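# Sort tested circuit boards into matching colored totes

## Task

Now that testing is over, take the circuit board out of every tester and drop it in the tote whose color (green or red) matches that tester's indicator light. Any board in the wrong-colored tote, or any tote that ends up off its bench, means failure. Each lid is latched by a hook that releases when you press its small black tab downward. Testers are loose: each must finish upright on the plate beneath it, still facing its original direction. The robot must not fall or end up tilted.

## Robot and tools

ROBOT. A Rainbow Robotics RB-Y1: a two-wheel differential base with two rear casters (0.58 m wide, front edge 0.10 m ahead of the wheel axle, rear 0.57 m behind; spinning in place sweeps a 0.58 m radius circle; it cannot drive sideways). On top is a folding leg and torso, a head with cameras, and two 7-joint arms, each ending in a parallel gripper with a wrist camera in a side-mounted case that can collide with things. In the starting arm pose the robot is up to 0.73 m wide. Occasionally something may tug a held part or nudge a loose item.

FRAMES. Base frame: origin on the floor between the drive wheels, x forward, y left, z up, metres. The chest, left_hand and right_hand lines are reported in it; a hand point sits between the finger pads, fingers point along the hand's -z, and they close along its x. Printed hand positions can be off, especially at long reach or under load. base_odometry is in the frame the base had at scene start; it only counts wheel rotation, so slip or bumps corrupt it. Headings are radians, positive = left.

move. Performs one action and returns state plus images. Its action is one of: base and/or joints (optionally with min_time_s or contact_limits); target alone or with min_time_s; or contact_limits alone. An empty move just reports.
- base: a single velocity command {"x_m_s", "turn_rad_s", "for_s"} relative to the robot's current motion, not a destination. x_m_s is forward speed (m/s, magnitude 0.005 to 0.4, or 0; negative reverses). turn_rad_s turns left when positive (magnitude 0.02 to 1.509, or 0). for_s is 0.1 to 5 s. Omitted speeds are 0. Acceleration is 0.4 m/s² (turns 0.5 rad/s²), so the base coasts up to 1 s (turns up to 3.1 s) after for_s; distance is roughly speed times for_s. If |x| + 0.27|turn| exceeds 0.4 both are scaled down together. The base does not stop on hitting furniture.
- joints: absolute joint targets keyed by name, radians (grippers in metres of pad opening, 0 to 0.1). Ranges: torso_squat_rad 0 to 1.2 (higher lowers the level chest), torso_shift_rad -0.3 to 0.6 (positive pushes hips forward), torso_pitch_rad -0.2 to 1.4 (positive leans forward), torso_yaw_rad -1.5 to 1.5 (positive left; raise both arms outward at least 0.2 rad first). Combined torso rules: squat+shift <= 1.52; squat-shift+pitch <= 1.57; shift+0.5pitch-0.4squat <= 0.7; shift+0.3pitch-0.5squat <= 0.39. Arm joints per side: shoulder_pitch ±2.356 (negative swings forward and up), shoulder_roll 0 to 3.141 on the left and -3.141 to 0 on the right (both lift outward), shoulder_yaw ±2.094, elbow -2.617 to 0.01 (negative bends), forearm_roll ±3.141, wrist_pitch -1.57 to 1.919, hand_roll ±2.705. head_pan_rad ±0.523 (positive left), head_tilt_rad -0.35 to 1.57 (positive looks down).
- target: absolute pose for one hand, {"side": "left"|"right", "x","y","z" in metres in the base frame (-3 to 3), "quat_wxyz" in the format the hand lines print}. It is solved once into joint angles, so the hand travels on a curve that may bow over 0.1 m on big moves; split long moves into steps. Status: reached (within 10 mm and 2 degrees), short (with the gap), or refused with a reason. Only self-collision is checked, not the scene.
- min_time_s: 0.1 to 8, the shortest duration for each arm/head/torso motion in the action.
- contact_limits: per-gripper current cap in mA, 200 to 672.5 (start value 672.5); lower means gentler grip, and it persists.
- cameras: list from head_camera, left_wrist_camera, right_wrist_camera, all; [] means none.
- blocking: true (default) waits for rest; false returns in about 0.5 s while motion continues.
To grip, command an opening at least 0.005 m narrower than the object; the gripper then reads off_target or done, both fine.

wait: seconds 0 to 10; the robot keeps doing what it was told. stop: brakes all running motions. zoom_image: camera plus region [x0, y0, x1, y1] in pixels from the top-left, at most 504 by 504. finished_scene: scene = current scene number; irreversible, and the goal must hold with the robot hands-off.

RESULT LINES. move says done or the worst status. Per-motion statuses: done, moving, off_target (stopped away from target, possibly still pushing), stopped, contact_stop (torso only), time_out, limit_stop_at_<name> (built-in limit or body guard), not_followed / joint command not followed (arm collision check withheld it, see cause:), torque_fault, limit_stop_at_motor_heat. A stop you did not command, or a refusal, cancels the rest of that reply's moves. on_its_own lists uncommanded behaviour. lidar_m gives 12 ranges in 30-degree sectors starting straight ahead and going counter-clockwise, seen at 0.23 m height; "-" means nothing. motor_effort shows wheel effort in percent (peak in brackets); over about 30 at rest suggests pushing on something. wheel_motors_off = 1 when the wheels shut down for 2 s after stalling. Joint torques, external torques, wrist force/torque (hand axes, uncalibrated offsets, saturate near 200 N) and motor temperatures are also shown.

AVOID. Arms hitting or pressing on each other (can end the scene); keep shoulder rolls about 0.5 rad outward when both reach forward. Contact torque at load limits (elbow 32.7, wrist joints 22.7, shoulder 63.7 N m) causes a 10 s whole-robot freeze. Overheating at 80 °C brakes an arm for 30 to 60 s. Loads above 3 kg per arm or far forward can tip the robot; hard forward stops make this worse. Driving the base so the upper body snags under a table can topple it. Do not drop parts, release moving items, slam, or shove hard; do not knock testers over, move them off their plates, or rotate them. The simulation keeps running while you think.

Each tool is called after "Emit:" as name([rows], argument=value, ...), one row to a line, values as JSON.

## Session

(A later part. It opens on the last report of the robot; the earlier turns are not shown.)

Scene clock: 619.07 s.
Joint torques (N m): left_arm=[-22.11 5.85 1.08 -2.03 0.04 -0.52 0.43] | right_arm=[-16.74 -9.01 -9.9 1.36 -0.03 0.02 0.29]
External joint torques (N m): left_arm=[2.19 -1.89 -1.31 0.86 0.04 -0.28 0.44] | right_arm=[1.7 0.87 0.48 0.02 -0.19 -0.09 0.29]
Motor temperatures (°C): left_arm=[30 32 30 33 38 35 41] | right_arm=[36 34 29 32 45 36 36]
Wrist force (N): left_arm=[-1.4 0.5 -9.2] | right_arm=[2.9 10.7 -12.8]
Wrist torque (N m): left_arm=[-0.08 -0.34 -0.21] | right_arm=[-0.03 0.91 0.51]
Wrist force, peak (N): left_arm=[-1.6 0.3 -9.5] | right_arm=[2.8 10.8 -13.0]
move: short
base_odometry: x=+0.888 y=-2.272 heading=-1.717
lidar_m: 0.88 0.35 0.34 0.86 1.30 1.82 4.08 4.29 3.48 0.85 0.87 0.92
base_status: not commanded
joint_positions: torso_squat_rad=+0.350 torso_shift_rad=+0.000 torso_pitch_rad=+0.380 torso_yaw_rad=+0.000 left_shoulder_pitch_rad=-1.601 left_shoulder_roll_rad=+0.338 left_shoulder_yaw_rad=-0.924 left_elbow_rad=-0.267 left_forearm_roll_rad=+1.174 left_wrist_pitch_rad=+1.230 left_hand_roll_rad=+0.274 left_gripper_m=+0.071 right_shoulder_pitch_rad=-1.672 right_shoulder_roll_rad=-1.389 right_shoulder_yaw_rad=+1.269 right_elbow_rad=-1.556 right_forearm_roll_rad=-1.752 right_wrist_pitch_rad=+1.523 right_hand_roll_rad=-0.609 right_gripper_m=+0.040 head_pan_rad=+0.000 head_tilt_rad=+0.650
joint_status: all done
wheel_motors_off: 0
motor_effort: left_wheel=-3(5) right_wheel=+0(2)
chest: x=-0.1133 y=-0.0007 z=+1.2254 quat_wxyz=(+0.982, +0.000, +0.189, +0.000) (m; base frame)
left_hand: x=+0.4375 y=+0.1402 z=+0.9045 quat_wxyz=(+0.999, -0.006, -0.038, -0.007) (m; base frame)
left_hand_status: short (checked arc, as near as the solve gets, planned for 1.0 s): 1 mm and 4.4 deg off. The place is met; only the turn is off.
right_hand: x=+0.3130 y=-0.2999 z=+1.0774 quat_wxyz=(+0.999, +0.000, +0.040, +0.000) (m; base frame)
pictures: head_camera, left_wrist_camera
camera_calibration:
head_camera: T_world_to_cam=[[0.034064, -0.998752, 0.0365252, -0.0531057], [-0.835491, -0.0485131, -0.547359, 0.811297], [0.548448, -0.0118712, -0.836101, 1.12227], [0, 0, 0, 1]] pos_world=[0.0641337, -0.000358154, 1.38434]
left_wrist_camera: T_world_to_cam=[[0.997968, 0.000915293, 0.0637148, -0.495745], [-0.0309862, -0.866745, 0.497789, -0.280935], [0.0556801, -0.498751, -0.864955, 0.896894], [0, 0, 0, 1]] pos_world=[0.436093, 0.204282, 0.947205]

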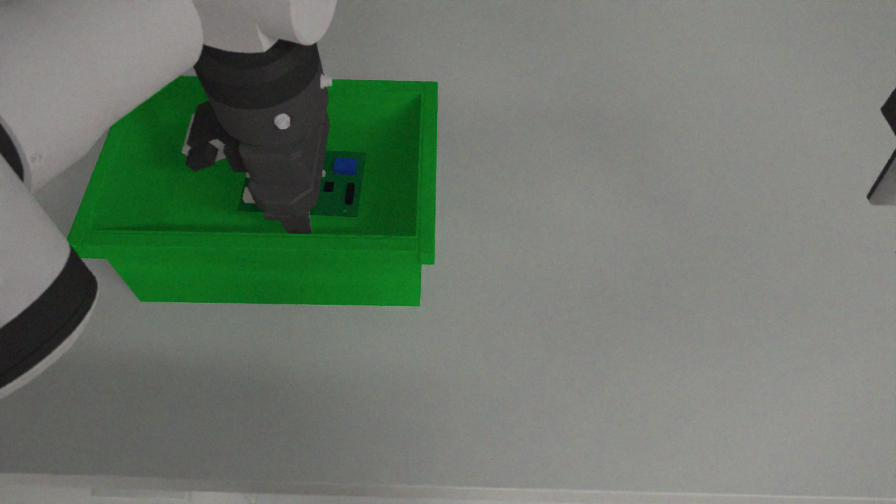

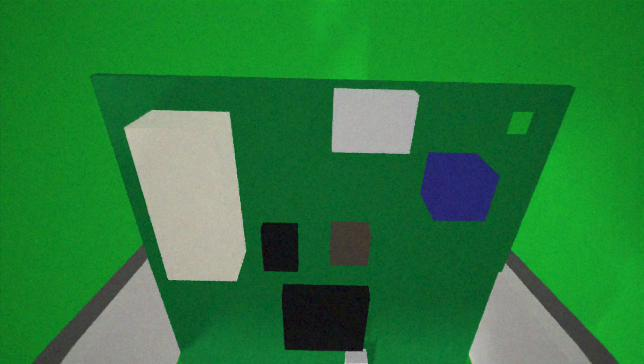

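Emit:
move(target={"side":"left","x":0.44,"y":0.14,"z":0.896,"quat_wxyz":[1,0,0,-0.0075]}, min_time_s=1, cameras=[])

Emit:
move(target={"side":"left","x":0.44,"y":0.14,"z":0.888,"quat_wxyz":[1,0,0,-0.0075]}, min_time_s=1, cameras=["head_camera","left_wrist_camera"])

Scene clock: 626.50 s.
Joint torques (N m): left_arm=[-22 5.87 0.82 -2.17 -0.02 -0.56 0.48] | right_arm=[-16.95 -9.04 -10.11 1.38 -0.05 0 0.29]
External joint torques (N m): left_arm=[2.2 -1.81 -1.56 0.72 -0.02 -0.28 0.49] | right_arm=[1.49 0.84 0.27 0.04 -0.21 -0.12 0.29]
Motor temperatures (°C): left_arm=[30 32 30 33 38 35 41] | right_arm=[36 34 29 32 45 36 36]
Wrist force (N): left_arm=[-1.6 0.5 -9.2] | right_arm=[3.1 10.6 -12.9]
Wrist torque (N m): left_arm=[-0.08 -0.36 -0.22] | right_arm=[-0.04 0.92 0.52]
Wrist force, peak (N): left_arm=[-1.6 0.3 -9.5] | right_arm=[2.9 10.9 -13.1]
move: short
base_odometry: x=+0.888 y=-2.272 heading=-1.717
lidar_m: 0.88 0.35 0.33 0.85 1.29 1.83 4.07 4.30 3.49 0.85 0.88 0.92
base_status: not commanded
joint_positions: torso_squat_rad=+0.350 torso_shift_rad=+0.000 torso_pitch_rad=+0.380 torso_yaw_rad=+0.000 left_shoulder_pitch_rad=-1.585 left_shoulder_roll_rad=+0.334 left_shoulder_yaw_rad=-0.926 left_elbow_rad=-0.267 left_forearm_roll_rad=+1.169 left_wrist_pitch_rad=+1.193 left_hand_roll_rad=+0.275 left_gripper_m=+0.071 right_shoulder_pitch_rad=-1.672 right_shoulder_roll_rad=-1.389 right_shoulder_yaw_rad=+1.269 right_elbow_rad=-1.556 right_forearm_roll_rad=-1.752 right_wrist_pitch_rad=+1.523 right_hand_roll_rad=-0.609 right_gripper_m=+0.040 head_pan_rad=+0.000 head_tilt_rad=+0.650
joint_status: all done
wheel_motors_off: 0
motor_effort: left_wheel=-3(4) right_wheel=-1(2)
chest: x=-0.1133 y=-0.0007 z=+1.2254 quat_wxyz=(+0.982, +0.000, +0.189, +0.000) (m; base frame)
left_hand: x=+0.4395 y=+0.1402 z=+0.8965 quat_wxyz=(+0.999, -0.007, -0.048, -0.007) (m; base frame)
left_hand_status: short (checked arc, as near as the solve gets, planned for 1.0 s): 1 mm and 5.6 deg off. The place is met; only the turn is off.
right_hand: x=+0.3130 y=-0.2999 z=+1.0774 quat_wxyz=(+0.999, +0.000, +0.040, +0.000) (m; base frame)
pictures: none
No camera images: "cameras" was empty.

Scene clock: 627.83 s.
Joint torques (N m): left_arm=[-21.69 5.52 1.15 -1.91 0.01 -0.64 0.43] | right_arm=[-16.82 -9.29 -9.95 1.4 -0.02 -0.01 0.21]
External joint torques (N m): left_arm=[2.39 -2.08 -1.22 0.97 0.02 -0.34 0.44] | right_arm=[1.63 0.59 0.43 0.07 -0.18 -0.12 0.22]
Motor temperatures (°C): left_arm=[30 32 30 33 38 35 41] | right_arm=[36 34 29 32 45 36 36]
Wrist force (N): left_arm=[-1.5 0.5 -9.4] | right_arm=[2.7 10.6 -13.0]
Wrist torque (N m): left_arm=[-0.08 -0.35 -0.21] | right_arm=[-0.03 0.88 0.52]
Wrist force, peak (N): left_arm=[-1.9 0.7 -9.4] | right_arm=[2.9 10.7 -13.1]
move: short
base_odometry: x=+0.888 y=-2.272 heading=-1.717
lidar_m: 0.88 0.35 0.33 0.86 1.29 1.82 4.07 4.30 3.49 0.85 0.88 0.92
base_status: not commanded
joint_positions: torso_squat_rad=+0.350 torso_shift_rad=+0.000 torso_pitch_rad=+0.380 torso_yaw_rad=+0.000 left_shoulder_pitch_rad=-1.569 left_shoulder_roll_rad=+0.329 left_shoulder_yaw_rad=-0.928 left_elbow_rad=-0.267 left_forearm_roll_rad=+1.164 left_wrist_pitch_rad=+1.164 left_hand_roll_rad=+0.277 left_gripper_m=+0.071 right_shoulder_pitch_rad=-1.672 right_shoulder_roll_rad=-1.389 right_shoulder_yaw_rad=+1.269 right_elbow_rad=-1.556 right_forearm_roll_rad=-1.752 right_wrist_pitch_rad=+1.523 right_hand_roll_rad=-0.609 right_gripper_m=+0.040 head_pan_rad=+0.000 head_tilt_rad=+0.650
joint_status: all done
wheel_motors_off: 0
motor_effort: left_wheel=-2(5) right_wheel=+1(2)
chest: x=-0.1133 y=-0.0007 z=+1.2254 quat_wxyz=(+0.982, +0.000, +0.189, +0.000) (m; base frame)
left_hand: x=+0.4395 y=+0.1402 z=+0.8885 quat_wxyz=(+0.998, -0.008, -0.055, -0.007) (m; base frame)
left_hand_status: short (checked arc, as near as the solve gets, planned for 1.0 s): 1 mm and 6.3 deg off. The place is met; only the turn is off.
right_hand: x=+0.3130 y=-0.2999 z=+1.0774 quat_wxyz=(+0.999, +0.000, +0.040, +0.000) (m; base frame)
pictures: head_camera, left_wrist_camera
camera_calibration:
head_camera: T_world_to_cam=[[0.0340638, -0.998752, 0.0365251, -0.0531057], [-0.835491, -0.0485129, -0.547359, 0.811297], [0.548448, -0.0118713, -0.836101, 1.12227], [0, 0, 0, 1]] pos_world=[0.0641337, -0.000358229, 1.38434]
left_wrist_camera: T_world_to_cam=[[0.995314, 0.00132887, 0.096685, -0.524883], [-0.0474908, -0.864278, 0.500768, -0.268659], [0.0842282, -0.503013, -0.860165, 0.866778], [0, 0, 0, 1]] pos_world=[0.436657, 0.204502, 0.930856]

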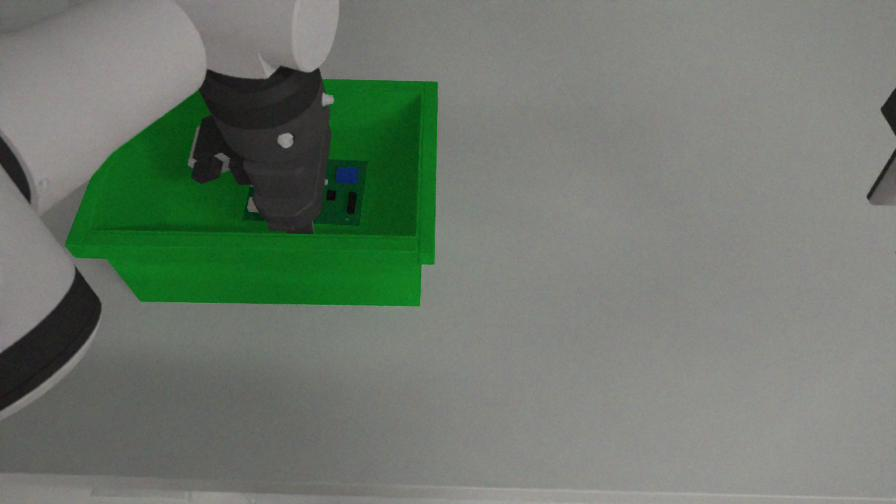

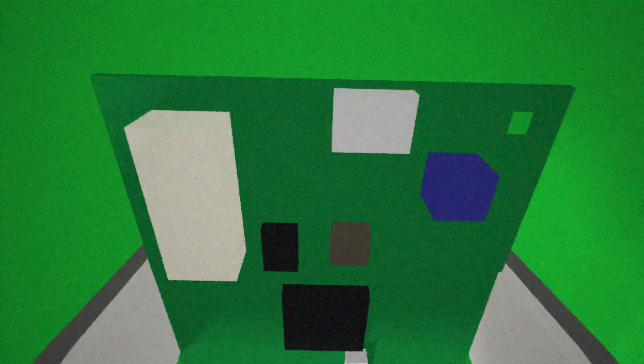

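Emit:
move(target={"side":"left","x":0.438,"y":0.14,"z":0.881,"quat_wxyz":[1,0,0,-0.0075]}, min_time_s=1, cameras=[])

Emit:
move(target={"side":"left","x":0.438,"y":0.14,"z":0.875,"quat_wxyz":[1,0,0,-0.0075]}, min_time_s=1, cameras=["left_wrist_camera"])

Scene clock: 637.50 s.
Joint torques (N m): left_arm=[-21.39 5.53 1.12 -1.95 0 -0.64 0.38] | right_arm=[-16.55 -9.13 -9.84 1.32 -0.06 0.02 0.22]
External joint torques (N m): left_arm=[2.58 -1.99 -1.23 0.92 0.01 -0.33 0.39] | right_arm=[1.89 0.76 0.54 -0.01 -0.22 -0.09 0.23]
Motor temperatures (°C): left_arm=[30 32 30 33 38 35 41] | right_arm=[36 34 29 32 45 36 36]
Wrist force (N): left_arm=[-1.7 0.4 -9.3] | right_arm=[2.9 10.7 -12.9]
Wrist torque (N m): left_arm=[-0.06 -0.36 -0.21] | right_arm=[-0.02 0.91 0.51]
Wrist force, peak (N): left_arm=[-1.9 0.7 -9.5] | right_arm=[2.9 11.0 -13.1]
move: short
base_odometry: x=+0.888 y=-2.272 heading=-1.717
lidar_m: 0.87 0.35 0.33 0.86 1.29 1.82 4.07 4.30 3.49 0.86 0.87 0.92
base_status: not commanded
joint_positions: torso_squat_rad=+0.350 torso_shift_rad=+0.000 torso_pitch_rad=+0.380 torso_yaw_rad=+0.000 left_shoulder_pitch_rad=-1.556 left_shoulder_roll_rad=+0.325 left_shoulder_yaw_rad=-0.930 left_elbow_rad=-0.267 left_forearm_roll_rad=+1.162 left_wrist_pitch_rad=+1.147 left_hand_roll_rad=+0.279 left_gripper_m=+0.071 right_shoulder_pitch_rad=-1.672 right_shoulder_roll_rad=-1.389 right_shoulder_yaw_rad=+1.269 right_elbow_rad=-1.556 right_forearm_roll_rad=-1.752 right_wrist_pitch_rad=+1.523 right_hand_roll_rad=-0.609 right_gripper_m=+0.040 head_pan_rad=+0.000 head_tilt_rad=+0.650
joint_status: all done
wheel_motors_off: 0
motor_effort: left_wheel=-2(4) right_wheel=+0(2)
chest: x=-0.1133 y=-0.0007 z=+1.2254 quat_wxyz=(+0.982, +0.000, +0.189, +0.000) (m; base frame)
left_hand: x=+0.4375 y=+0.1402 z=+0.8815 quat_wxyz=(+0.998, -0.008, -0.056, -0.007) (m; base frame)
left_hand_status: short (checked arc, as near as the solve gets, planned for 1.0 s): 1 mm and 6.5 deg off. The place is met; only the turn is off.
right_hand: x=+0.3130 y=-0.2999 z=+1.0774 quat_wxyz=(+0.999, +0.000, +0.040, +0.000) (m; base frame)
pictures: none
No camera images: "cameras" was empty.

Scene clock: 638.83 s.
Joint torques (N m): left_arm=[-21.29 5.48 0.85 -2 -0.01 -0.76 0.47] | right_arm=[-16.75 -9.05 -10.2 1.37 -0.04 0.01 0.28]
External joint torques (N m): left_arm=[2.57 -1.97 -1.5 0.87 0 -0.43 0.48] | right_arm=[1.7 0.84 0.18 0.03 -0.2 -0.1 0.29]
Motor temperatures (°C): left_arm=[30 32 30 33 38 35 41] | right_arm=[36 34 29 32 45 36 36]
Wrist force (N): left_arm=[-1.6 0.4 -9.1] | right_arm=[3.0 10.7 -12.5]
Wrist torque (N m): left_arm=[-0.06 -0.35 -0.22] | right_arm=[-0.04 0.92 0.52]
Wrist force, peak (N): left_arm=[-1.8 0.4 -9.5] | right_arm=[2.7 11.1 -12.9]
move: short
base_odometry: x=+0.888 y=-2.272 heading=-1.717
lidar_m: 0.88 0.35 0.33 0.85 1.30 1.83 4.08 4.29 3.49 0.86 0.88 0.92
base_status: not commanded
joint_positions: torso_squat_rad=+0.350 torso_shift_rad=+0.000 torso_pitch_rad=+0.380 torso_yaw_rad=+0.000 left_shoulder_pitch_rad=-1.544 left_shoulder_roll_rad=+0.321 left_shoulder_yaw_rad=-0.932 left_elbow_rad=-0.267 left_forearm_roll_rad=+1.158 left_wrist_pitch_rad=+1.125 left_hand_roll_rad=+0.280 left_gripper_m=+0.071 right_shoulder_pitch_rad=-1.672 right_shoulder_roll_rad=-1.389 right_shoulder_yaw_rad=+1.269 right_elbow_rad=-1.556 right_forearm_roll_rad=-1.752 right_wrist_pitch_rad=+1.523 right_hand_roll_rad=-0.609 right_gripper_m=+0.040 head_pan_rad=+0.000 head_tilt_rad=+0.650
joint_status: all done
wheel_motors_off: 0
motor_effort: left_wheel=-1(5) right_wheel=+1(2)
chest: x=-0.1133 y=-0.0007 z=+1.2254 quat_wxyz=(+0.982, +0.000, +0.189, +0.000) (m; base frame)
left_hand: x=+0.4375 y=+0.1402 z=+0.8755 quat_wxyz=(+0.998, -0.009, -0.061, -0.007) (m; base frame)
left_hand_status: short (checked arc, as near as the solve gets, planned for 1.0 s): 1 mm and 7.1 deg off. The place is met; only the turn is off.
right_hand: x=+0.3130 y=-0.2999 z=+1.0774 quat_wxyz=(+0.999, +0.000, +0.040, +0.000) (m; base frame)
pictures: left_wrist_camera
camera_calibration:
left_wrist_camera: T_world_to_cam=[[0.993959, 0.0015462, 0.109744, -0.532504], [-0.0540689, -0.863253, 0.501867, -0.260481], [0.0955132, -0.504768, -0.857955, 0.849165], [0, 0, 0, 1]] pos_world=[0.434097, 0.204594, 0.917711]

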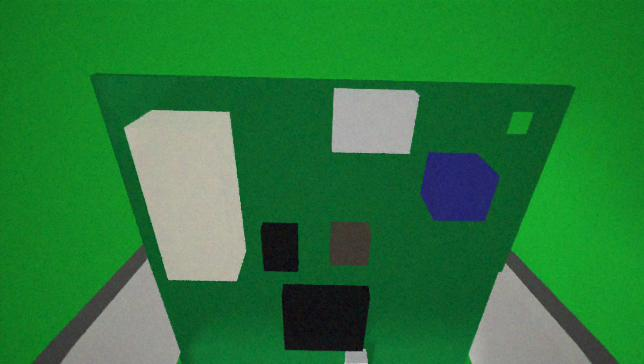

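Emit:
move(target={"side":"left","x":0.436,"y":0.14,"z":0.87,"quat_wxyz":[1,0,0,-0.0075]}, min_time_s=1, cameras=[])

Emit:
move(target={"side":"left","x":0.436,"y":0.14,"z":0.865,"quat_wxyz":[1,0,0,-0.0075]}, min_time_s=1, cameras=["head_camera","left_wrist_camera"])

Scene clock: 648.17 s.
Joint torques (N m): left_arm=[-21.53 5.27 0.9 -1.99 -0.05 -0.67 0.44] | right_arm=[-16.97 -8.96 -9.91 1.48 -0.05 0.04 0.2]
External joint torques (N m): left_arm=[2.24 -2.12 -1.44 0.87 -0.03 -0.34 0.45] | right_arm=[1.47 0.92 0.47 0.15 -0.21 -0.07 0.21]
Motor temperatures (°C): left_arm=[30 32 29 33 38 35 41] | right_arm=[36 34 29 32 45 36 36]
Wrist force (N): left_arm=[-2.0 0.7 -9.0] | right_arm=[2.7 10.6 -12.9]
Wrist torque (N m): left_arm=[-0.09 -0.40 -0.22] | right_arm=[-0.02 0.86 0.50]
Wrist force, peak (N): left_arm=[-1.8 0.6 -9.6] | right_arm=[3.0 11.0 -13.0]
move: short
base_odometry: x=+0.888 y=-2.272 heading=-1.717
lidar_m: 0.87 0.34 0.33 0.85 1.29 1.83 4.07 4.29 3.49 0.86 0.88 0.92
base_status: not commanded
joint_positions: torso_squat_rad=+0.350 torso_shift_rad=+0.000 torso_pitch_rad=+0.380 torso_yaw_rad=+0.000 left_shoulder_pitch_rad=-1.534 left_shoulder_roll_rad=+0.318 left_shoulder_yaw_rad=-0.933 left_elbow_rad=-0.267 left_forearm_roll_rad=+1.156 left_wrist_pitch_rad=+1.115 left_hand_roll_rad=+0.281 left_gripper_m=+0.071 right_shoulder_pitch_rad=-1.672 right_shoulder_roll_rad=-1.389 right_shoulder_yaw_rad=+1.269 right_elbow_rad=-1.556 right_forearm_roll_rad=-1.752 right_wrist_pitch_rad=+1.523 right_hand_roll_rad=-0.609 right_gripper_m=+0.040 head_pan_rad=+0.000 head_tilt_rad=+0.650
joint_status: all done
wheel_motors_off: 0
motor_effort: left_wheel=-2(4) right_wheel=+0(2)
chest: x=-0.1133 y=-0.0007 z=+1.2254 quat_wxyz=(+0.982, +0.000, +0.189, +0.000) (m; base frame)
left_hand: x=+0.4355 y=+0.1402 z=+0.8706 quat_wxyz=(+0.998, -0.009, -0.061, -0.007) (m; base frame)
left_hand_status: short (checked arc, as near as the solve gets, planned for 1.0 s): 1 mm and 7.1 deg off. The place is met; only the turn is off.
right_hand: x=+0.3130 y=-0.2999 z=+1.0774 quat_wxyz=(+0.999, +0.000, +0.040, +0.000) (m; base frame)
pictures: none
No camera images: "cameras" was empty.

Scene clock: 649.50 s.
Joint torques (N m): left_arm=[-21.31 5.36 0.98 -2.03 0.02 -0.72 0.42] | right_arm=[-16.77 -9.27 -9.99 1.35 0.02 0.09 0.23]
External joint torques (N m): left_arm=[2.37 -1.97 -1.35 0.83 0.03 -0.37 0.43] | right_arm=[1.67 0.62 0.39 0.01 -0.14 -0.02 0.24]
Motor temperatures (°C): left_arm=[30 32 29 33 38 35 41] | right_arm=[36 34 29 32 45 36 36]
Wrist force (N): left_arm=[-1.9 0.4 -9.3] | right_arm=[2.8 10.7 -12.8]
Wrist torque (N m): left_arm=[-0.05 -0.39 -0.22] | right_arm=[-0.03 0.90 0.52]
Wrist force, peak (N): left_arm=[-2.1 0.3 -9.4] | right_arm=[2.9 10.9 -12.9]
move: short
base_odometry: x=+0.888 y=-2.272 heading=-1.717
lidar_m: 0.88 0.36 0.34 0.86 1.29 1.84 4.08 4.30 3.49 0.85 0.89 0.92
base_status: not commanded
joint_positions: torso_squat_rad=+0.350 torso_shift_rad=+0.000 torso_pitch_rad=+0.380 torso_yaw_rad=+0.000 left_shoulder_pitch_rad=-1.524 left_shoulder_roll_rad=+0.315 left_shoulder_yaw_rad=-0.935 left_elbow_rad=-0.267 left_forearm_roll_rad=+1.152 left_wrist_pitch_rad=+1.095 left_hand_roll_rad=+0.283 left_gripper_m=+0.071 right_shoulder_pitch_rad=-1.672 right_shoulder_roll_rad=-1.389 right_shoulder_yaw_rad=+1.269 right_elbow_rad=-1.556 right_forearm_roll_rad=-1.752 right_wrist_pitch_rad=+1.523 right_hand_roll_rad=-0.609 right_gripper_m=+0.040 head_pan_rad=+0.000 head_tilt_rad=+0.650
joint_status: all done
wheel_motors_off: 0
motor_effort: left_wheel=-2(4) right_wheel=-1(2)
chest: x=-0.1133 y=-0.0007 z=+1.2254 quat_wxyz=(+0.982, +0.000, +0.189, +0.000) (m; base frame)
left_hand: x=+0.4355 y=+0.1402 z=+0.8656 quat_wxyz=(+0.998, -0.010, -0.066, -0.007) (m; base frame)
left_hand_status: short (checked arc, as near as the solve gets, planned for 1.0 s): 1 mm and 7.6 deg off. The place is met; only the turn is off.
right_hand: x=+0.3130 y=-0.2999 z=+1.0774 quat_wxyz=(+0.999, +0.000, +0.040, +0.000) (m; base frame)
pictures: head_camera, left_wrist_camera
camera_calibration:
head_camera: T_world_to_cam=[[0.034064, -0.998752, 0.0365254, -0.0531057], [-0.835491, -0.0485132, -0.547359, 0.811297], [0.548447, -0.0118714, -0.836101, 1.12227], [0, 0, 0, 1]] pos_world=[0.0641336, -0.000357977, 1.38434]
left_wrist_camera: T_world_to_cam=[[0.992888, 0.00171934, 0.119037, -0.537019], [-0.0587657, -0.862507, 0.502622, -0.25429], [0.103535, -0.506043, -0.856272, 0.836025], [0, 0, 0, 1]] pos_world=[0.431699, 0.204661, 0.907602]

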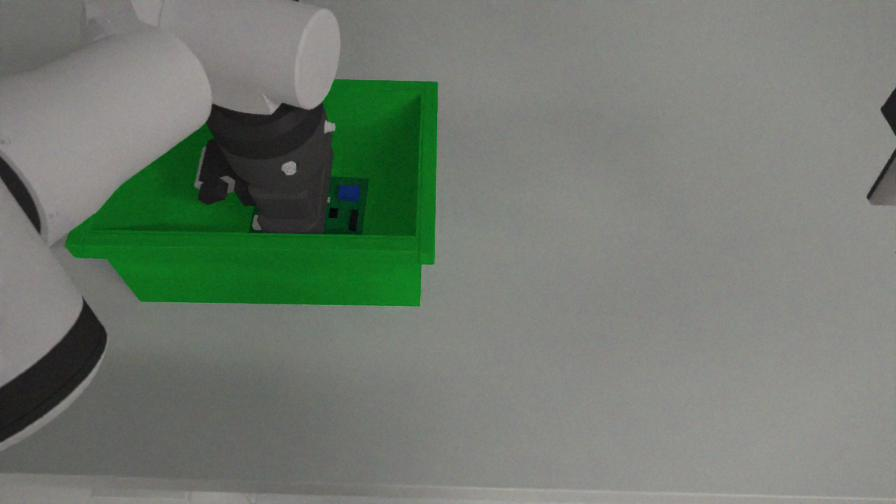

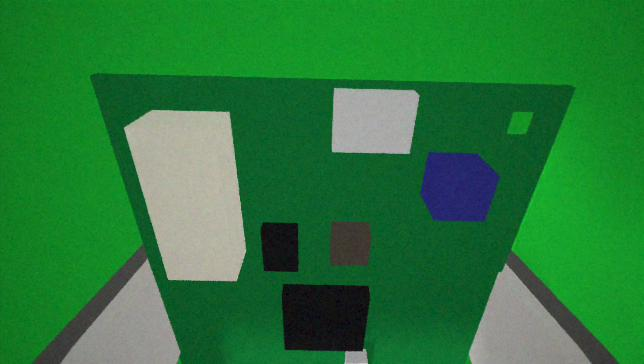

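Emit:
move(target={"side":"left","x":0.438,"y":0.14,"z":0.858,"quat_wxyz":[1,0,0,-0.0075]}, min_time_s=1.2, cameras=[])

Emit:
move(target={"side":"left","x":0.438,"y":0.14,"z":0.853,"quat_wxyz":[1,0,0,-0.0075]}, min_time_s=1.2, cameras=["left_wrist_camera"])

Scene clock: 656.57 s.
Joint torques (N m): left_arm=[-18.26 4.55 0.43 -2.02 -0.17 -1.25 0.43] | right_arm=[-16.87 -8.86 -10.18 1.34 -0.07 0.11 0.23]
External joint torques (N m): left_arm=[5.31 -2.71 -1.89 0.83 -0.15 -0.86 0.44] | right_arm=[1.57 1.02 0.2 0 -0.23 0 0.23]
Motor temperatures (°C): left_arm=[30 32 29 33 38 35 41] | right_arm=[36 34 29 32 45 36 36]
Wrist force (N): left_arm=[-2.8 0.3 1.2] | right_arm=[2.8 10.8 -12.8]
Wrist torque (N m): left_arm=[-0.02 0.05 -0.22] | right_arm=[-0.06 0.89 0.52]
Wrist force, peak (N): left_arm=[-2.1 0.4 -9.4] | right_arm=[2.9 10.9 -13.1]
move: short
base_odometry: x=+0.888 y=-2.272 heading=-1.717
lidar_m: 0.87 0.35 0.34 0.86 1.29 1.83 4.07 4.30 3.49 0.86 0.88 0.92
base_status: not commanded
joint_positions: torso_squat_rad=+0.350 torso_shift_rad=+0.000 torso_pitch_rad=+0.380 torso_yaw_rad=+0.000 left_shoulder_pitch_rad=-1.510 left_shoulder_roll_rad=+0.311 left_shoulder_yaw_rad=-0.937 left_elbow_rad=-0.267 left_forearm_roll_rad=+1.146 left_wrist_pitch_rad=+1.057 left_hand_roll_rad=+0.285 left_gripper_m=+0.071 right_shoulder_pitch_rad=-1.672 right_shoulder_roll_rad=-1.389 right_shoulder_yaw_rad=+1.269 right_elbow_rad=-1.556 right_forearm_roll_rad=-1.752 right_wrist_pitch_rad=+1.523 right_hand_roll_rad=-0.609 right_gripper_m=+0.040 head_pan_rad=+0.000 head_tilt_rad=+0.650
joint_status: all done
wheel_motors_off: 0
motor_effort: left_wheel=-3(4) right_wheel=+1(2)
chest: x=-0.1134 y=-0.0007 z=+1.2254 quat_wxyz=(+0.982, +0.000, +0.189, +0.000) (m; base frame)
left_hand: x=+0.4377 y=+0.1401 z=+0.8591 quat_wxyz=(+0.997, -0.011, -0.078, -0.007) (m; base frame)
left_hand_status: short (checked arc, as near as the solve gets, planned for 1.2 s): 1 mm and 9.0 deg off. The place is met; only the turn is off.
right_hand: x=+0.3129 y=-0.2999 z=+1.0775 quat_wxyz=(+0.999, +0.000, +0.040, +0.000) (m; base frame)
pictures: none
No camera images: "cameras" was empty.

Scene clock: 658.10 s.
Joint torques (N m): left_arm=[-3.69 -0.55 -1.41 -0.81 -0.35 -3.98 0.46] | right_arm=[-16.87 -8.76 -9.7 1.48 -0.01 0 0.27]
External joint torques (N m): left_arm=[19.86 -7.8 -3.73 2.04 -0.32 -3.55 0.47] | right_arm=[1.58 1.1 0.68 0.13 -0.17 -0.11 0.27]
Motor temperatures (°C): left_arm=[30 32 29 33 38 35 41] | right_arm=[36 34 29 32 45 36 36]
Wrist force (N): left_arm=[-5.9 1.9 45.0] | right_arm=[2.6 10.8 -12.7]
Wrist torque (N m): left_arm=[0.12 1.97 -0.28] | right_arm=[-0.05 0.87 0.51]
Wrist force, peak (N): left_arm=[-6.3 1.7 46.7] | right_arm=[3.2 10.9 -13.0]
move: short
base_odometry: x=+0.888 y=-2.272 heading=-1.717
lidar_m: 0.87 0.35 0.34 0.86 1.29 1.82 4.07 4.30 3.50 0.86 0.88 0.92
base_status: not commanded
joint_positions: torso_squat_rad=+0.350 torso_shift_rad=-0.001 torso_pitch_rad=+0.378 torso_yaw_rad=+0.000 left_shoulder_pitch_rad=-1.503 left_shoulder_roll_rad=+0.309 left_shoulder_yaw_rad=-0.938 left_elbow_rad=-0.267 left_forearm_roll_rad=+1.142 left_wrist_pitch_rad=+1.035 left_hand_roll_rad=+0.287 left_gripper_m=+0.071 right_shoulder_pitch_rad=-1.672 right_shoulder_roll_rad=-1.389 right_shoulder_yaw_rad=+1.269 right_elbow_rad=-1.556 right_forearm_roll_rad=-1.752 right_wrist_pitch_rad=+1.523 right_hand_roll_rad=-0.609 right_gripper_m=+0.040 head_pan_rad=+0.000 head_tilt_rad=+0.650
joint_status: all done
wheel_motors_off: 0
motor_effort: left_wheel=-2(5) right_wheel=+0(2)
chest: x=-0.1144 y=-0.0008 z=+1.2256 quat_wxyz=(+0.982, +0.001, +0.188, +0.000) (m; base frame)
left_hand: x=+0.4390 y=+0.1400 z=+0.8572 quat_wxyz=(+0.996, -0.012, -0.086, -0.007) (m; base frame)
left_hand_status: short (checked arc, as near as the solve gets, planned for 1.2 s): 4 mm and 9.9 deg off. The place is met; only the turn is off.
right_hand: x=+0.3122 y=-0.2999 z=+1.0784 quat_wxyz=(+0.999, +0.000, +0.039, +0.000) (m; base frame)
pictures: left_wrist_camera
camera_calibration:
left_wrist_camera: T_world_to_cam=[[0.987409, 0.00239227, 0.158167, -0.570773], [-0.0787213, -0.859846, 0.504448, -0.24323], [0.137206, -0.510548, -0.848832, 0.807878], [0, 0, 0, 1]] pos_world=[0.433593, 0.204686, 0.898727]

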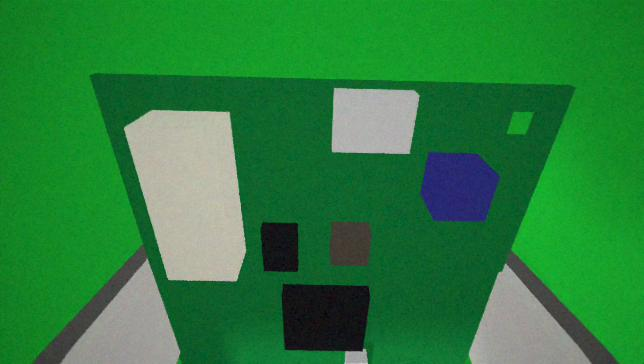

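Emit:
move(target={"side":"left","x":0.438,"y":0.14,"z":0.8585,"quat_wxyz":[0.996,-0.011,-0.082,-0.007]}, min_time_s=0.8, cameras=[])

Emit:
move(joints={"left_gripper_m": 0.086}, cameras=["left_wrist_camera"])

Emit:
move(target={"side":"left","x":0.425,"y":0.14,"z":0.93,"quat_wxyz":[1,0,0,-0.0075]}, min_time_s=1.5, cameras=["head_camera","left_wrist_camera"])

Emit:
move(target={"side":"left","x":0.4,"y":0.14,"z":1.1,"quat_wxyz":[1,0,0,-0.0075]}, min_time_s=1.5, cameras=["head_camera","left_wrist_camera"])

Scene clock: 666.97 s.
Joint torques (N m): left_arm=[-15.21 5.02 1.26 -0.79 0.61 -0.37 0.42] | right_arm=[-16.7 -9.06 -9.94 1.26 -0.08 0.13 0.16]
External joint torques (N m): left_arm=[8.36 -2.24 -1.06 2.06 0.64 0.04 0.43] | right_arm=[1.75 0.81 0.45 -0.08 -0.24 0.02 0.16]
Motor temperatures (°C): left_arm=[30 32 29 33 38 35 41] | right_arm=[36 34 29 32 45 36 36]
Wrist force (N): left_arm=[0.2 2.0 9.3] | right_arm=[2.6 11.1 -12.4]
Wrist torque (N m): left_arm=[-0.04 0.28 -0.27] | right_arm=[-0.10 0.87 0.52]
Wrist force, peak (N): left_arm=[-6.2 1.7 45.8] | right_arm=[3.2 10.8 -13.1]
move: done
base_odometry: x=+0.888 y=-2.272 heading=-1.717
lidar_m: 0.88 0.35 0.33 0.85 1.29 1.82 4.07 4.30 3.49 0.85 0.88 0.92
base_status: not commanded
joint_positions: torso_squat_rad=+0.350 torso_shift_rad=+0.000 torso_pitch_rad=+0.379 torso_yaw_rad=+0.000 left_shoulder_pitch_rad=-1.508 left_shoulder_roll_rad=+0.310 left_shoulder_yaw_rad=-0.938 left_elbow_rad=-0.267 left_forearm_roll_rad=+1.143 left_wrist_pitch_rad=+1.046 left_hand_roll_rad=+0.288 left_gripper_m=+0.071 right_shoulder_pitch_rad=-1.672 right_shoulder_roll_rad=-1.389 right_shoulder_yaw_rad=+1.269 right_elbow_rad=-1.556 right_forearm_roll_rad=-1.752 right_wrist_pitch_rad=+1.523 right_hand_roll_rad=-0.609 right_gripper_m=+0.040 head_pan_rad=+0.000 head_tilt_rad=+0.650
joint_status: all done
wheel_motors_off: 0
motor_effort: left_wheel=-3(4) right_wheel=+2(2)
chest: x=-0.1138 y=-0.0008 z=+1.2255 quat_wxyz=(+0.982, +0.001, +0.188, +0.000) (m; base frame)
left_hand: x=+0.4391 y=+0.1397 z=+0.8589 quat_wxyz=(+0.996, -0.011, -0.083, -0.007) (m; base frame)
left_hand_status: reached (checked arc, planned for 0.8 s): 1 mm and 0.1 deg off.
right_hand: x=+0.3126 y=-0.2999 z=+1.0779 quat_wxyz=(+0.999, +0.000, +0.040, +0.000) (m; base frame)
pictures: none
No camera images: "cameras" was empty.

Scene clock: 667.60 s.
Joint torques (N m): left_arm=[-10.1 3.86 1.56 -0.85 0.63 0.8 0.48] | right_arm=[-16.91 -9.25 -9.96 1.34 -0.04 0.01 0.2]
External joint torques (N m): left_arm=[13.49 -3.41 -0.77 1.99 0.66 1.21 0.49] | right_arm=[1.53 0.62 0.42 0.01 -0.19 -0.1 0.21]
Motor temperatures (°C): left_arm=[30 32 29 33 38 35 41] | right_arm=[36 34 29 32 45 36 36]
Wrist force (N): left_arm=[7.0 0.7 14.2] | right_arm=[2.5 10.5 -12.7]
Wrist torque (N m): left_arm=[-0.08 0.49 -0.24] | right_arm=[-0.01 0.85 0.52]
Wrist force, peak (N): left_arm=[8.0 0.2 15.8] | right_arm=[2.8 10.9 -13.1]
move: done
base_odometry: x=+0.888 y=-2.272 heading=-1.717
lidar_m: 0.88 0.35 0.34 0.86 1.29 1.83 4.08 4.30 3.49 0.85 0.88 0.91
base_status: not commanded
joint_positions: torso_squat_rad=+0.350 torso_shift_rad=+0.000 torso_pitch_rad=+0.379 torso_yaw_rad=+0.000 left_shoulder_pitch_rad=-1.509 left_shoulder_roll_rad=+0.310 left_shoulder_yaw_rad=-0.938 left_elbow_rad=-0.267 left_forearm_roll_rad=+1.143 left_wrist_pitch_rad=+1.046 left_hand_roll_rad=+0.288 left_gripper_m=+0.086 right_shoulder_pitch_rad=-1.672 right_shoulder_roll_rad=-1.389 right_shoulder_yaw_rad=+1.269 right_elbow_rad=-1.556 right_forearm_roll_rad=-1.752 right_wrist_pitch_rad=+1.523 right_hand_roll_rad=-0.609 right_gripper_m=+0.040 head_pan_rad=+0.000 head_tilt_rad=+0.650
joint_status: all done
wheel_motors_off: 0
motor_effort: left_wheel=-1(3) right_wheel=-1(2)
chest: x=-0.1138 y=-0.0008 z=+1.2255 quat_wxyz=(+0.982, +0.001, +0.188, +0.000) (m; base frame)
left_hand: x=+0.4398 y=+0.1395 z=+0.8596 quat_wxyz=(+0.996, -0.011, -0.083, -0.007) (m; base frame)
right_hand: x=+0.3126 y=-0.2999 z=+1.0779 quat_wxyz=(+0.999, +0.000, +0.040, +0.000) (m; base frame)
pictures: left_wrist_camera
camera_calibration:
left_wrist_camera: T_world_to_cam=[[0.988124, 0.0022374, 0.153641, -0.568258], [-0.0763053, -0.860746, 0.503284, -0.244681], [0.133372, -0.50903, -0.850353, 0.812362], [0, 0, 0, 1]] pos_world=[0.434493, 0.20418, 0.901246]

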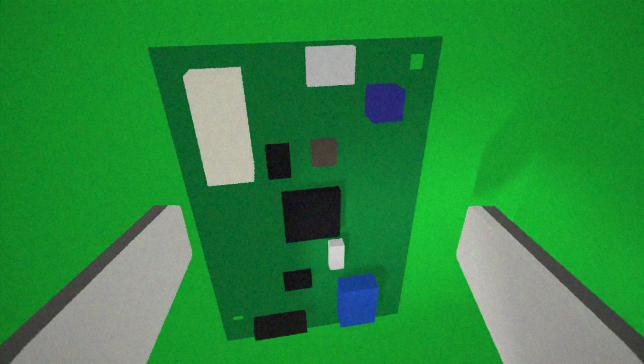

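Scene clock: 669.43 s.
Joint torques (N m): left_arm=[-23.55 8.9 3.85 -3.34 0.51 0.25 -0.28] | right_arm=[-16.8 -9.16 -9.95 1.42 -0.07 0.01 0.23]
External joint torques (N m): left_arm=[0.95 0.99 1.32 -0.42 0.49 0.32 -0.28] | right_arm=[1.65 0.72 0.43 0.08 -0.23 -0.1 0.23]
Motor temperatures (°C): left_arm=[30 32 29 33 38 35 41] | right_arm=[36 34 29 32 45 36 36]
Wrist force (N): left_arm=[-1.1 0.8 -9.1] | right_arm=[3.0 10.7 -12.7]
Wrist torque (N m): left_arm=[-0.13 -0.33 -0.21] | right_arm=[-0.05 0.88 0.52]
Wrist force, peak (N): left_arm=[6.8 0.1 14.6] | right_arm=[2.6 10.9 -13.2]
move: done
base_odometry: x=+0.888 y=-2.272 heading=-1.717
lidar_m: 0.88 0.35 0.34 0.86 1.29 1.82 4.07 4.29 3.49 0.85 0.87 0.92
base_status: not commanded
joint_positions: torso_squat_rad=+0.350 torso_shift_rad=+0.000 torso_pitch_rad=+0.380 torso_yaw_rad=+0.000 left_shoulder_pitch_rad=-1.644 left_shoulder_roll_rad=+0.355 left_shoulder_yaw_rad=-0.917 left_elbow_rad=-0.284 left_forearm_roll_rad=+1.189 left_wrist_pitch_rad=+1.366 left_hand_roll_rad=+0.281 left_gripper_m=+0.086 right_shoulder_pitch_rad=-1.672 right_shoulder_roll_rad=-1.389 right_shoulder_yaw_rad=+1.269 right_elbow_rad=-1.556 right_forearm_roll_rad=-1.752 right_wrist_pitch_rad=+1.523 right_hand_roll_rad=-0.609 right_gripper_m=+0.040 head_pan_rad=+0.000 head_tilt_rad=+0.650
joint_status: all done
wheel_motors_off: 0
motor_effort: left_wheel=-1(3) right_wheel=+0(2)
chest: x=-0.1134 y=-0.0008 z=+1.2254 quat_wxyz=(+0.982, +0.000, +0.189, +0.000) (m; base frame)
left_hand: x=+0.4254 y=+0.1399 z=+0.9294 quat_wxyz=(+1.000, +0.001, +0.003, -0.008) (m; base frame)
left_hand_status: reached (checked arc, planned for 1.5 s): 1 mm and 0.4 deg off.
right_hand: x=+0.3129 y=-0.2999 z=+1.0775 quat_wxyz=(+0.999, +0.000, +0.040, +0.000) (m; base frame)
pictures: head_camera, left_wrist_camera
camera_calibration:
head_camera: T_world_to_cam=[[0.0340967, -0.998754, 0.0364299, -0.0530252], [-0.83535, -0.0484912, -0.547576, 0.811464], [0.54866, -0.0117612, -0.835963, 1.12222], [0, 0, 0, 1]] pos_world=[0.0639457, -0.000411659, 1.38441]
left_wrist_camera: T_world_to_cam=[[0.999818, 0.000278947, -0.0190997, -0.408922], [0.00955461, -0.873123, 0.487406, -0.300599], [-0.0165405, -0.487499, -0.872967, 0.955574], [0, 0, 0, 1]] pos_world=[0.427525, 0.203495, 0.972888]

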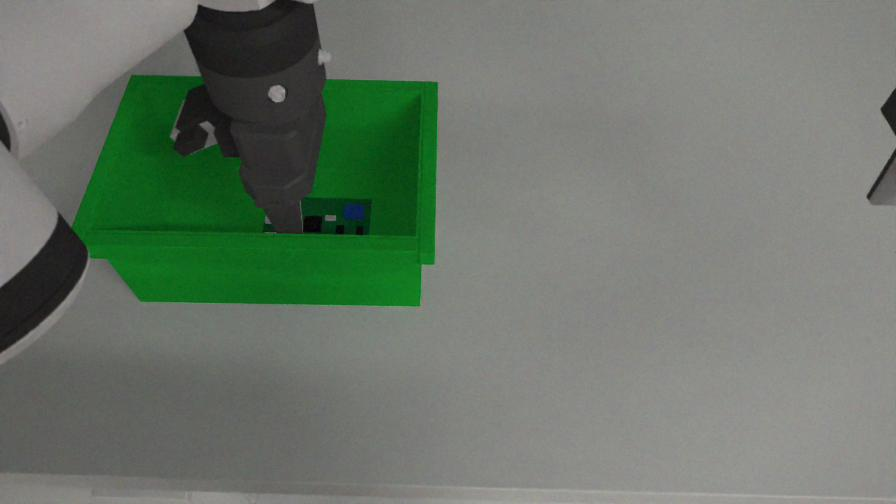

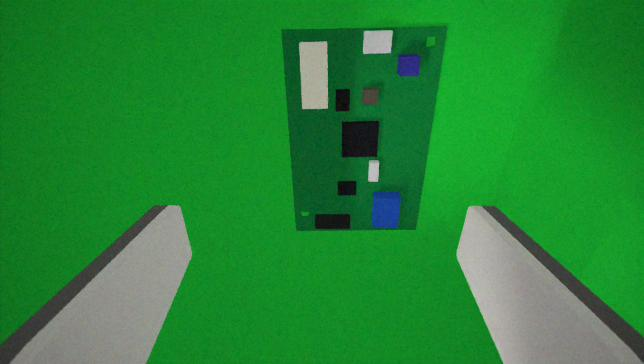

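Scene clock: 671.27 s.
Joint torques (N m): left_arm=[-21.93 8.13 8.28 -2.87 0.35 -0.03 0.13] | right_arm=[-16.97 -9.32 -9.87 1.4 -0.07 0.08 0.21]
External joint torques (N m): left_arm=[1.48 -0.25 0.4 -0.12 0.33 0.04 0.13] | right_arm=[1.47 0.57 0.52 0.07 -0.22 -0.03 0.22]
Motor temperatures (°C): left_arm=[30 32 29 33 38 35 41] | right_arm=[36 34 29 32 45 36 36]
Wrist force (N): left_arm=[-0.9 0.5 -9.1] | right_arm=[2.7 10.6 -13.0]
Wrist torque (N m): left_arm=[-0.10 -0.30 -0.23] | right_arm=[-0.03 0.88 0.54]
Wrist force, peak (N): left_arm=[-1.3 0.6 -9.6] | right_arm=[2.8 10.9 -13.1]
move: done
base_odometry: x=+0.888 y=-2.272 heading=-1.717
lidar_m: 0.88 0.35 0.33 0.86 1.29 1.82 4.07 4.30 3.49 0.85 0.87 0.91
base_status: not commanded
joint_positions: torso_squat_rad=+0.350 torso_shift_rad=+0.000 torso_pitch_rad=+0.380 torso_yaw_rad=+0.000 left_shoulder_pitch_rad=-1.699 left_shoulder_roll_rad=+0.722 left_shoulder_yaw_rad=-0.806 left_elbow_rad=-1.051 left_forearm_roll_rad=+1.279 left_wrist_pitch_rad=+1.818 left_hand_roll_rad=+0.669 left_gripper_m=+0.086 right_shoulder_pitch_rad=-1.672 right_shoulder_roll_rad=-1.389 right_shoulder_yaw_rad=+1.269 right_elbow_rad=-1.556 right_forearm_roll_rad=-1.752 right_wrist_pitch_rad=+1.523 right_hand_roll_rad=-0.609 right_gripper_m=+0.040 head_pan_rad=+0.000 head_tilt_rad=+0.650
joint_status: all done
wheel_motors_off: 0
motor_effort: left_wheel=-2(3) right_wheel=-1(2)
chest: x=-0.1134 y=-0.0007 z=+1.2254 quat_wxyz=(+0.982, +0.000, +0.189, +0.000) (m; base frame)
left_hand: x=+0.3999 y=+0.1400 z=+1.1000 quat_wxyz=(+1.000, +0.000, +0.001, -0.008) (m; base frame)
left_hand_status: reached (checked arc, planned for 1.5 s): 0 mm and 0.1 deg off.
right_hand: x=+0.3129 y=-0.2999 z=+1.0775 quat_wxyz=(+0.999, +0.000, +0.040, +0.000) (m; base frame)
pictures: head_camera, left_wrist_camera
camera_calibration:
head_camera: T_world_to_cam=[[0.0340921, -0.998751, 0.0365195, -0.0530902], [-0.835394, -0.0485355, -0.547504, 0.811402], [0.548593, -0.0118426, -0.836006, 1.12224], [0, 0, 0, 1]] pos_world=[0.0639984, -0.000351841, 1.38438]
left_wrist_camera: T_world_to_cam=[[0.999901, 0.000102621, -0.0140681, -0.385787], [0.00696189, -0.872561, 0.488456, -0.38371], [-0.0122252, -0.488505, -0.872475, 1.10204], [0, 0, 0, 1]] pos_world=[0.401893, 0.203584, 1.1435]

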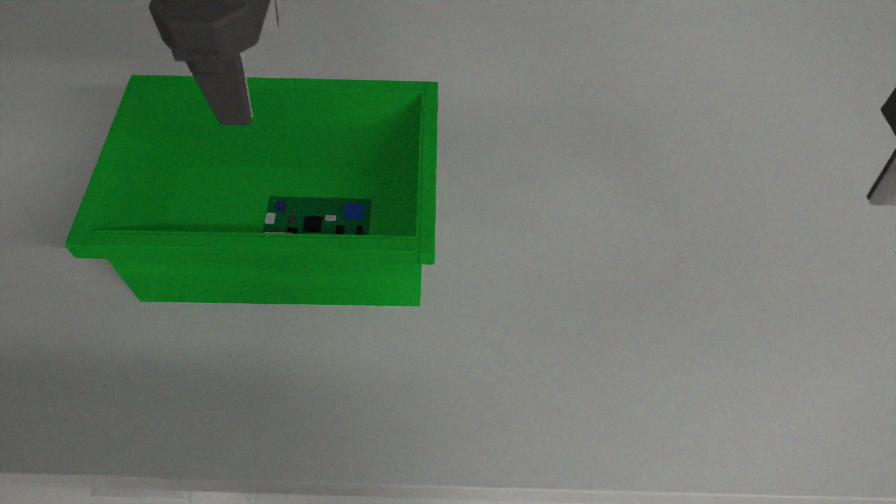

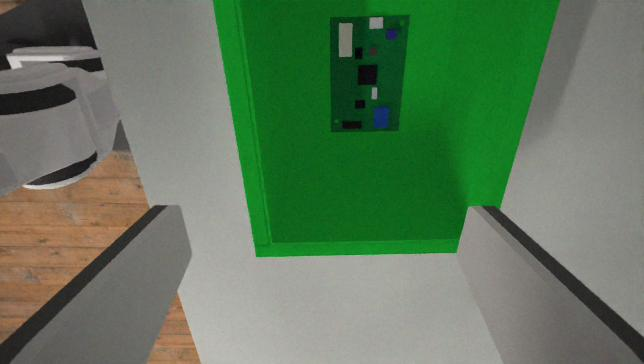

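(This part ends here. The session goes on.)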